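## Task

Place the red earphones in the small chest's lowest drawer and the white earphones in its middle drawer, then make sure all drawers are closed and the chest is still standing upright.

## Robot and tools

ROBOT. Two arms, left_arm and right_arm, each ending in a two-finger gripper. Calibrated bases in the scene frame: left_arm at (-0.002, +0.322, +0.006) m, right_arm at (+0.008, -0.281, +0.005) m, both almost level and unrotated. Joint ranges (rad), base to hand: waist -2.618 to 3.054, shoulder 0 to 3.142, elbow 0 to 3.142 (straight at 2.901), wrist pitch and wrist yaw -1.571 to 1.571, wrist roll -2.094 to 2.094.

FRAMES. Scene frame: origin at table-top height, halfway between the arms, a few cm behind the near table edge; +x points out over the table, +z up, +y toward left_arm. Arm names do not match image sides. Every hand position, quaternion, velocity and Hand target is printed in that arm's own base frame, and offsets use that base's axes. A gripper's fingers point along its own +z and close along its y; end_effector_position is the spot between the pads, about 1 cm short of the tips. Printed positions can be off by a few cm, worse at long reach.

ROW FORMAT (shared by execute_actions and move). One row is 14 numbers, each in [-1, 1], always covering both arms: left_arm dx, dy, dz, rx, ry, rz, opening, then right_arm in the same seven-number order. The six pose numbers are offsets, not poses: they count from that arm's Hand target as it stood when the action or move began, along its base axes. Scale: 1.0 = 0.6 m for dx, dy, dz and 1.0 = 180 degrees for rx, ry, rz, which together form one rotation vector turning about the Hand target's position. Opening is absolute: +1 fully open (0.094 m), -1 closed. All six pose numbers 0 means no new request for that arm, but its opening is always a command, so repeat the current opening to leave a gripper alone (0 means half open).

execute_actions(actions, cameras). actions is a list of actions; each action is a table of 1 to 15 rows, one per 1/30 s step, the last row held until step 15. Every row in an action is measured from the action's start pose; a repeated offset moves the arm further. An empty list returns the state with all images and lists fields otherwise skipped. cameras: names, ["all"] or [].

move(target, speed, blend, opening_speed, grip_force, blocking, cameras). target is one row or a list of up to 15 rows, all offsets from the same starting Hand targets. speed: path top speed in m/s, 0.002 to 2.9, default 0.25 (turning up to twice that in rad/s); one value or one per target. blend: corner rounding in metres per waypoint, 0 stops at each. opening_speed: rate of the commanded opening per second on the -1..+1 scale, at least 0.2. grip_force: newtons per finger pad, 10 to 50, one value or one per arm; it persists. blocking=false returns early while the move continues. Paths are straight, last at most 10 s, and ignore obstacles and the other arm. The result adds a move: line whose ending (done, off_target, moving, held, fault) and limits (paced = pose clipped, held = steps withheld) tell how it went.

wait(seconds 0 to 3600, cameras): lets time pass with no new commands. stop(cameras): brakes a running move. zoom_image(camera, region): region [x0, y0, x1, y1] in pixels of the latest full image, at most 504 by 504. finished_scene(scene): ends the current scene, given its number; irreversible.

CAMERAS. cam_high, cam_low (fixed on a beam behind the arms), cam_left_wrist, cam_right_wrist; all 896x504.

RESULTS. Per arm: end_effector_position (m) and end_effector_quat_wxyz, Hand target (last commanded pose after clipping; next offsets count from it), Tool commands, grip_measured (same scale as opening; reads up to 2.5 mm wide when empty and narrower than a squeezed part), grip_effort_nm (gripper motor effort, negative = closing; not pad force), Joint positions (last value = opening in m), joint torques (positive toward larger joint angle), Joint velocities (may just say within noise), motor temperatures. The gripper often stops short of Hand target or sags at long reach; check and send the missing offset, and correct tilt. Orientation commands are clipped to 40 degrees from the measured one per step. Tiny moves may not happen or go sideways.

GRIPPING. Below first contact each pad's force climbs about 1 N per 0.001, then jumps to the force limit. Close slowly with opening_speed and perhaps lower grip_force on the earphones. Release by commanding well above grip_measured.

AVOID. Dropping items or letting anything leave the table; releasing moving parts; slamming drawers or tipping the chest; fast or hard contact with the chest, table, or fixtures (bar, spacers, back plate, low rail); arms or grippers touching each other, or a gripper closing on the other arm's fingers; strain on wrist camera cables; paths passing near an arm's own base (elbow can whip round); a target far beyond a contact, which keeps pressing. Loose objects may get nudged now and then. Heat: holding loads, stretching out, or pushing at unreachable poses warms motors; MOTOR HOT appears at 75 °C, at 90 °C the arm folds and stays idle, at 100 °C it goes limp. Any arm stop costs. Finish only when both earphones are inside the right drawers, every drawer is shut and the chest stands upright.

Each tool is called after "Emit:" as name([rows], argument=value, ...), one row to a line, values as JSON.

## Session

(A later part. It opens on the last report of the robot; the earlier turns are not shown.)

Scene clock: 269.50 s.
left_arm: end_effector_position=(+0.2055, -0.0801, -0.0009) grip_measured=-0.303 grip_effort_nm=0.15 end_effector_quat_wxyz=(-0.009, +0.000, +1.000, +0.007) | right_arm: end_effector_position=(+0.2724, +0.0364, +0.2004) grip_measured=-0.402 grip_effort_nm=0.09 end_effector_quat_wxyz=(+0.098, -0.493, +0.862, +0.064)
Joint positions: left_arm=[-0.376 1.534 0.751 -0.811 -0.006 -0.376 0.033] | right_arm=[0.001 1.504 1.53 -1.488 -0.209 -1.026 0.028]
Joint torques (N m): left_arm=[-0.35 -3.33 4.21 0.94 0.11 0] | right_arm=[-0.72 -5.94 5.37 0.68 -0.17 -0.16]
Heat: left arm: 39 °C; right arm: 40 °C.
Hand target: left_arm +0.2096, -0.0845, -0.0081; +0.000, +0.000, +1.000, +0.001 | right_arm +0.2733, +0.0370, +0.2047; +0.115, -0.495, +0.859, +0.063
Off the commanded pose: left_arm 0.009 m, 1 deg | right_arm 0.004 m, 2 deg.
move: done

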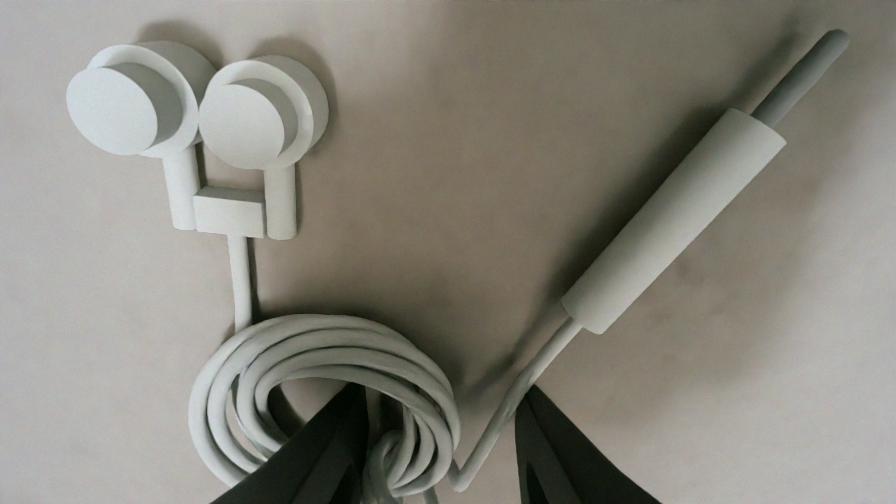

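Straddled properly now. Close and lift.

Emit:
move([
  [0.001,0,0.003,0,0,0,-0.95,0,0,0,0,0,0,-0.4],
  [0.0,0,0.3,0,0,0,-0.95,0,0,0,0,0,0,-0.4],
], speed=0.15, cameras=["cam_left_wrist","cam_low","cam_high"])

Scene clock: 274.73 s.
left_arm: end_effector_position=(+0.2078, -0.0807, +0.1656) grip_measured=-0.853 grip_effort_nm=-1.02 end_effector_quat_wxyz=(-0.003, +0.000, +1.000, +0.005) | right_arm: end_effector_position=(+0.2724, +0.0364, +0.2004) grip_measured=-0.402 grip_effort_nm=0.09 end_effector_quat_wxyz=(+0.098, -0.493, +0.862, +0.064)
Joint positions: left_arm=[-0.376 1.404 1.322 -1.498 -0.008 -0.377 0.007] | right_arm=[0.001 1.504 1.53 -1.488 -0.209 -1.026 0.028]
Joint torques (N m): left_arm=[-0.43 -3.19 8.96 0.26 0.14 0.07] | right_arm=[-0.68 -5.97 5.45 0.67 -0.17 -0.18]
Heat: left arm: 39 °C; right arm: 40 °C.
Hand target: left_arm +0.2096, -0.0845, +0.1720; +0.000, +0.000, +1.000, +0.001 | right_arm +0.2733, +0.0370, +0.2047; +0.115, -0.495, +0.859, +0.063
Off the commanded pose: left_arm 0.008 m, 1 deg | right_arm 0.004 m, 2 deg.
move: done
Images, in order (width x height): cam_high 896x504, cam_low 896x504, cam_left_wrist 896x504.

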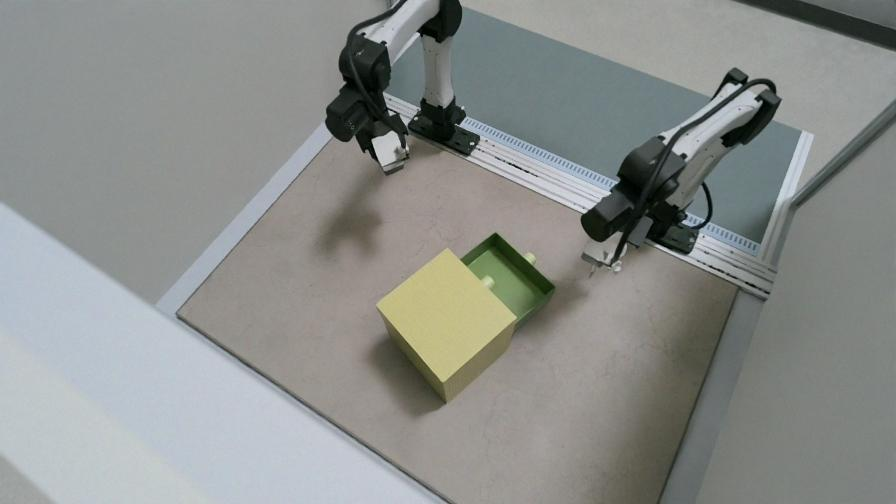

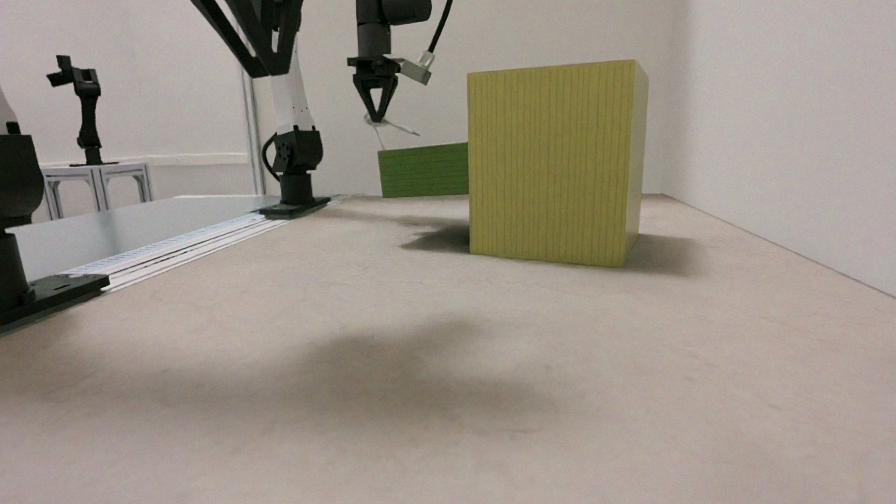

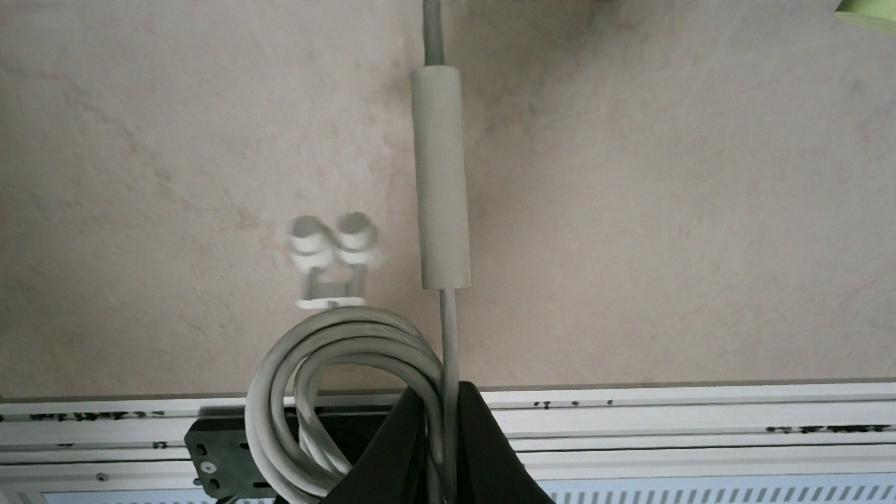

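Emit:
move([
  [0,0,0.1,0,0,-0.1,-0.95,0,0,0,0,0,0,-0.4],
  [0.239,-0.184,0.1,0,0,-0.53,-0.95,0,0,0,0,0,0,-0.4],
  [0.239,-0.184,-0.04,0,0,-0.53,-0.95,0,0,0,0,0,0,-0.4],
], speed=[0.25,0.25,0.15], blend=[0.03,0.01,0], cameras=["cam_left_wrist","cam_low","cam_high"])

Scene clock: 288.87 s.
left_arm: end_effector_position=(+0.3569, -0.1915, +0.1500) grip_measured=-0.853 grip_effort_nm=-1.02 end_effector_quat_wxyz=(+0.006, +0.732, +0.681, +0.006) | right_arm: end_effector_position=(+0.2724, +0.0364, +0.2004) grip_measured=-0.402 grip_effort_nm=0.09 end_effector_quat_wxyz=(+0.098, -0.493, +0.862, +0.064)
Joint positions: left_arm=[-0.496 2.111 2.104 -1.548 -0.007 1.148 0.007] | right_arm=[0.001 1.504 1.53 -1.488 -0.209 -1.026 0.028]
Joint torques (N m): left_arm=[-0.64 -8.77 5.94 0.36 0.18 0.28] | right_arm=[-0.65 -5.87 5.3 0.66 -0.14 -0.2]
Heat: left arm: 40 °C; right arm: 40 °C.
Hand target: left_arm +0.3531, -0.1949, +0.1480; +0.000, +0.740, +0.673, +0.001 | right_arm +0.2733, +0.0370, +0.2047; +0.115, -0.495, +0.859, +0.063
Off the commanded pose: left_arm 0.006 m, 1 deg | right_arm 0.004 m, 2 deg.
joint sent to its limit (left arm) — joint 4 (wrist pitch), lower limit. The joint targets still meet the commanded pose.
move: done
Images, in order (width x height): cam_high 896x504, cam_low 896x504, cam_left_wrist 896x504.

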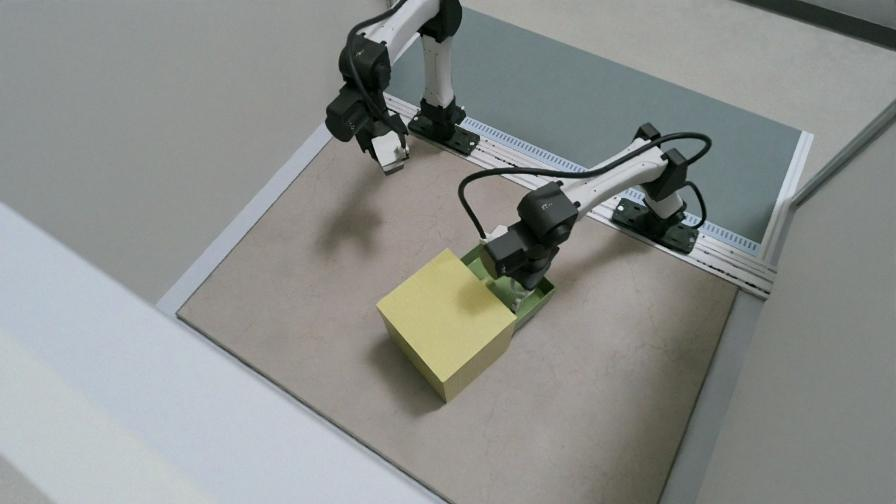

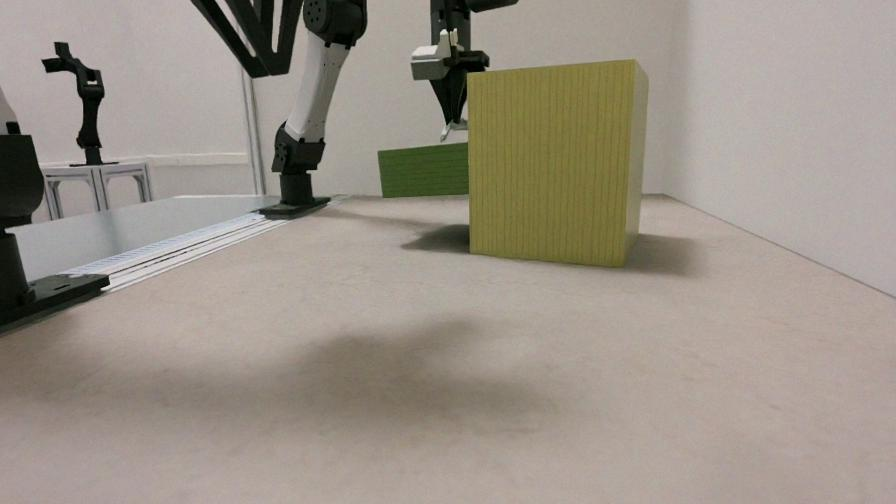

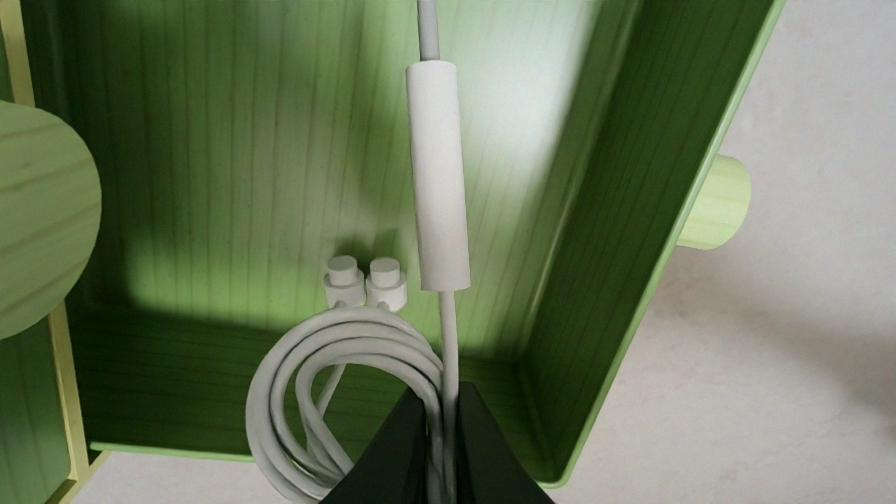

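Emit:
move([
  [-0.012,-0.04,-0.078,0,0,0,-0.95,0,0,0,0,0,0,-0.4],
  [-0.012,-0.04,-0.077,0,0,0,-0.4,0,0,0,0,0,0,-0.4],
  [-0.012,-0.04,0.13,0,0,0,-0.4,0,0,0,0,0,0,-0.4],
  [-0.23,0.02,0.15,-0.159,-0.111,0.19,-0.4,0,0,0,0,0,0,-0.4],
  [-0.221,-0.011,-0.073,-0.318,-0.223,0.379,0.1,0,0,0,0,0,0,-0.4],
], speed=[0.1,0.1,0.25,0.3,0.25], blend=[0,0,0.02,0.03,0], cameras=["cam_left_wrist","cam_high"])

Scene clock: 304.20 s.
left_arm: end_effector_position=(+0.2198, -0.1995, +0.1020) grip_measured=+0.096 grip_effort_nm=0.15 end_effector_quat_wxyz=(+0.526, +0.140, +0.837, -0.061) | right_arm: end_effector_position=(+0.2724, +0.0364, +0.2004) grip_measured=-0.402 grip_effort_nm=0.09 end_effector_quat_wxyz=(+0.098, -0.493, +0.862, +0.064)
Joint positions: left_arm=[-1.151 1.057 0.319 0.089 -0.757 -0.43 0.052] | right_arm=[0.001 1.504 1.53 -1.488 -0.209 -1.026 0.028]
Joint torques (N m): left_arm=[-0.4 -1.58 6.42 2.11 -0.28 0.05] | right_arm=[-0.72 -5.94 5.48 0.63 -0.17 -0.15]
Heat: left arm: 39 °C; right arm: 40 °C.
Hand target: left_arm +0.2204, -0.2016, +0.1043; +0.535, +0.132, +0.832, -0.068 | right_arm +0.2733, +0.0370, +0.2047; +0.115, -0.495, +0.859, +0.063
Off the commanded pose: left_arm 0.003 m, 2 deg | right_arm 0.004 m, 2 deg.
move: done
Images, in order (width x height): cam_high 896x504, cam_left_wrist 896x504.

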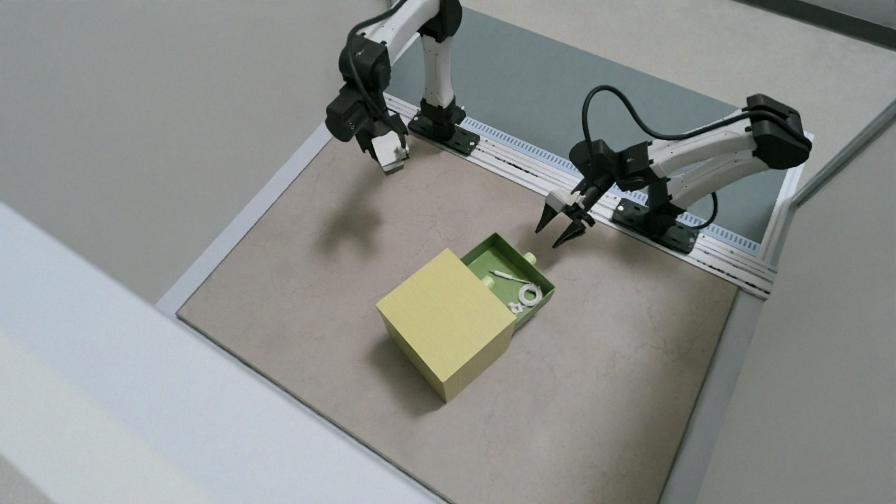

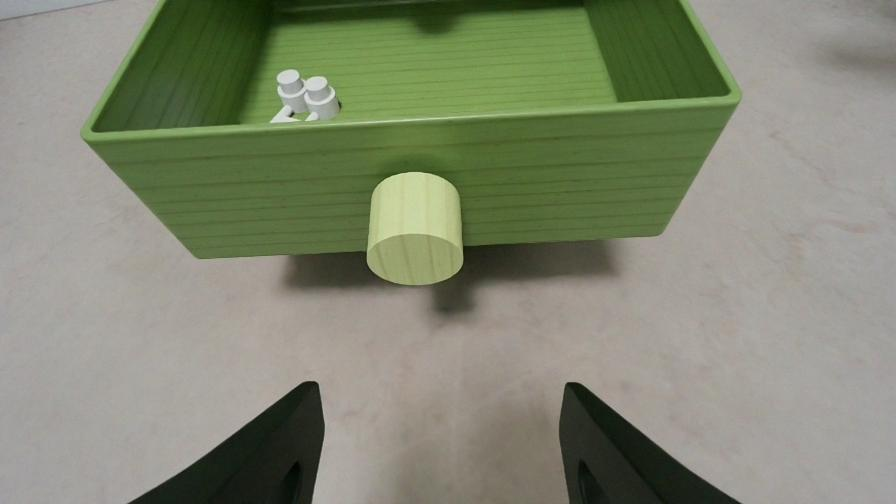

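Emit:
move([
  [0.111,-0.028,0,0,0,0,-0.5,0,0,0,0,0,0,-0.4],
  [0.347,-0.089,0,0,0,0,-0.5,0,0,0,0,0,0,-0.4],
  [0.346,-0.089,0,0,0,0,0.1,0,0,0,0,0,0,-0.4],
  [0.15,-0.039,0.03,0,0,0,0.1,0,0,0,0,0,0,-0.4],
], speed=[0.15,0.12,0.1,0.2], opening_speed=2, cameras=["cam_left_wrist","cam_high"])

Scene clock: 315.80 s.
left_arm: end_effector_position=(+0.3128, -0.2249, +0.1169) grip_measured=+0.097 grip_effort_nm=0.15 end_effector_quat_wxyz=(+0.528, +0.138, +0.836, -0.062) | right_arm: end_effector_position=(+0.2724, +0.0364, +0.2004) grip_measured=-0.402 grip_effort_nm=0.09 end_effector_quat_wxyz=(+0.098, -0.493, +0.862, +0.064)
Joint positions: left_arm=[-0.841 1.387 0.54 0.33 -0.498 -0.219 0.052] | right_arm=[0.001 1.504 1.53 -1.488 -0.209 -1.026 0.028]
Joint torques (N m): left_arm=[-0.5 -5.75 6.09 2.03 -0.2 0.02] | right_arm=[-0.68 -5.86 5.5 0.64 -0.14 -0.22]
Heat: left arm: 39 °C; right arm: 40 °C.
Hand target: left_arm +0.3104, -0.2249, +0.1221; +0.534, +0.132, +0.832, -0.067 | right_arm +0.2733, +0.0370, +0.2047; +0.115, -0.495, +0.859, +0.063
Off the commanded pose: left_arm 0.006 m, 1 deg | right_arm 0.004 m, 2 deg.
move: done; target 3's new opening was sent with left_arm's hand 0.034 m and 5 deg from that target
Images, in order (width x height): cam_high 896x504, cam_left_wrist 896x504.

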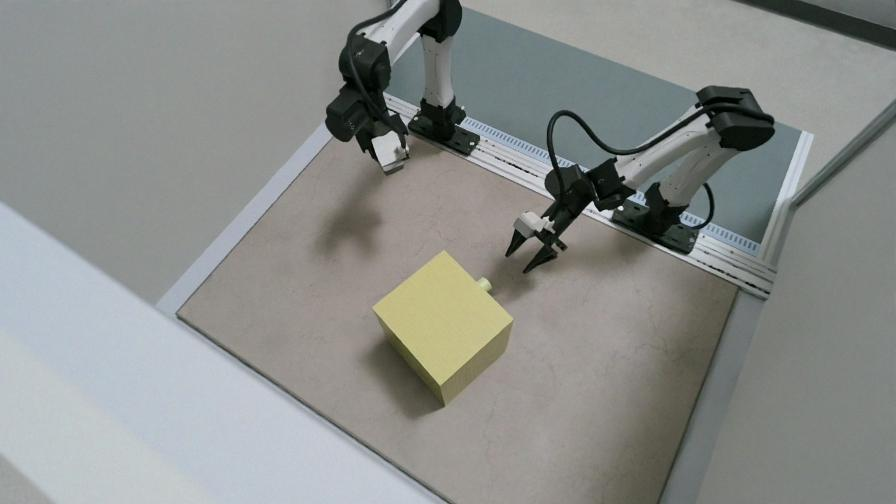

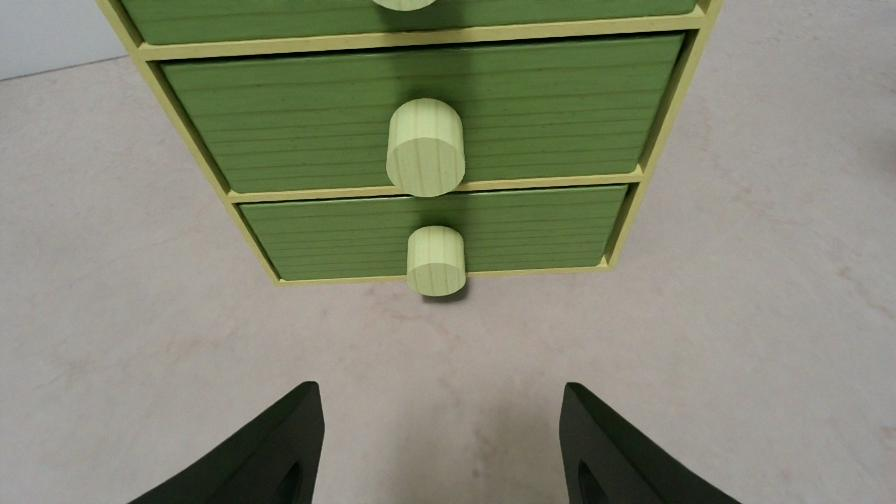

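Emit:
finished_scene(scene=1)

The scene is finished: the task was done.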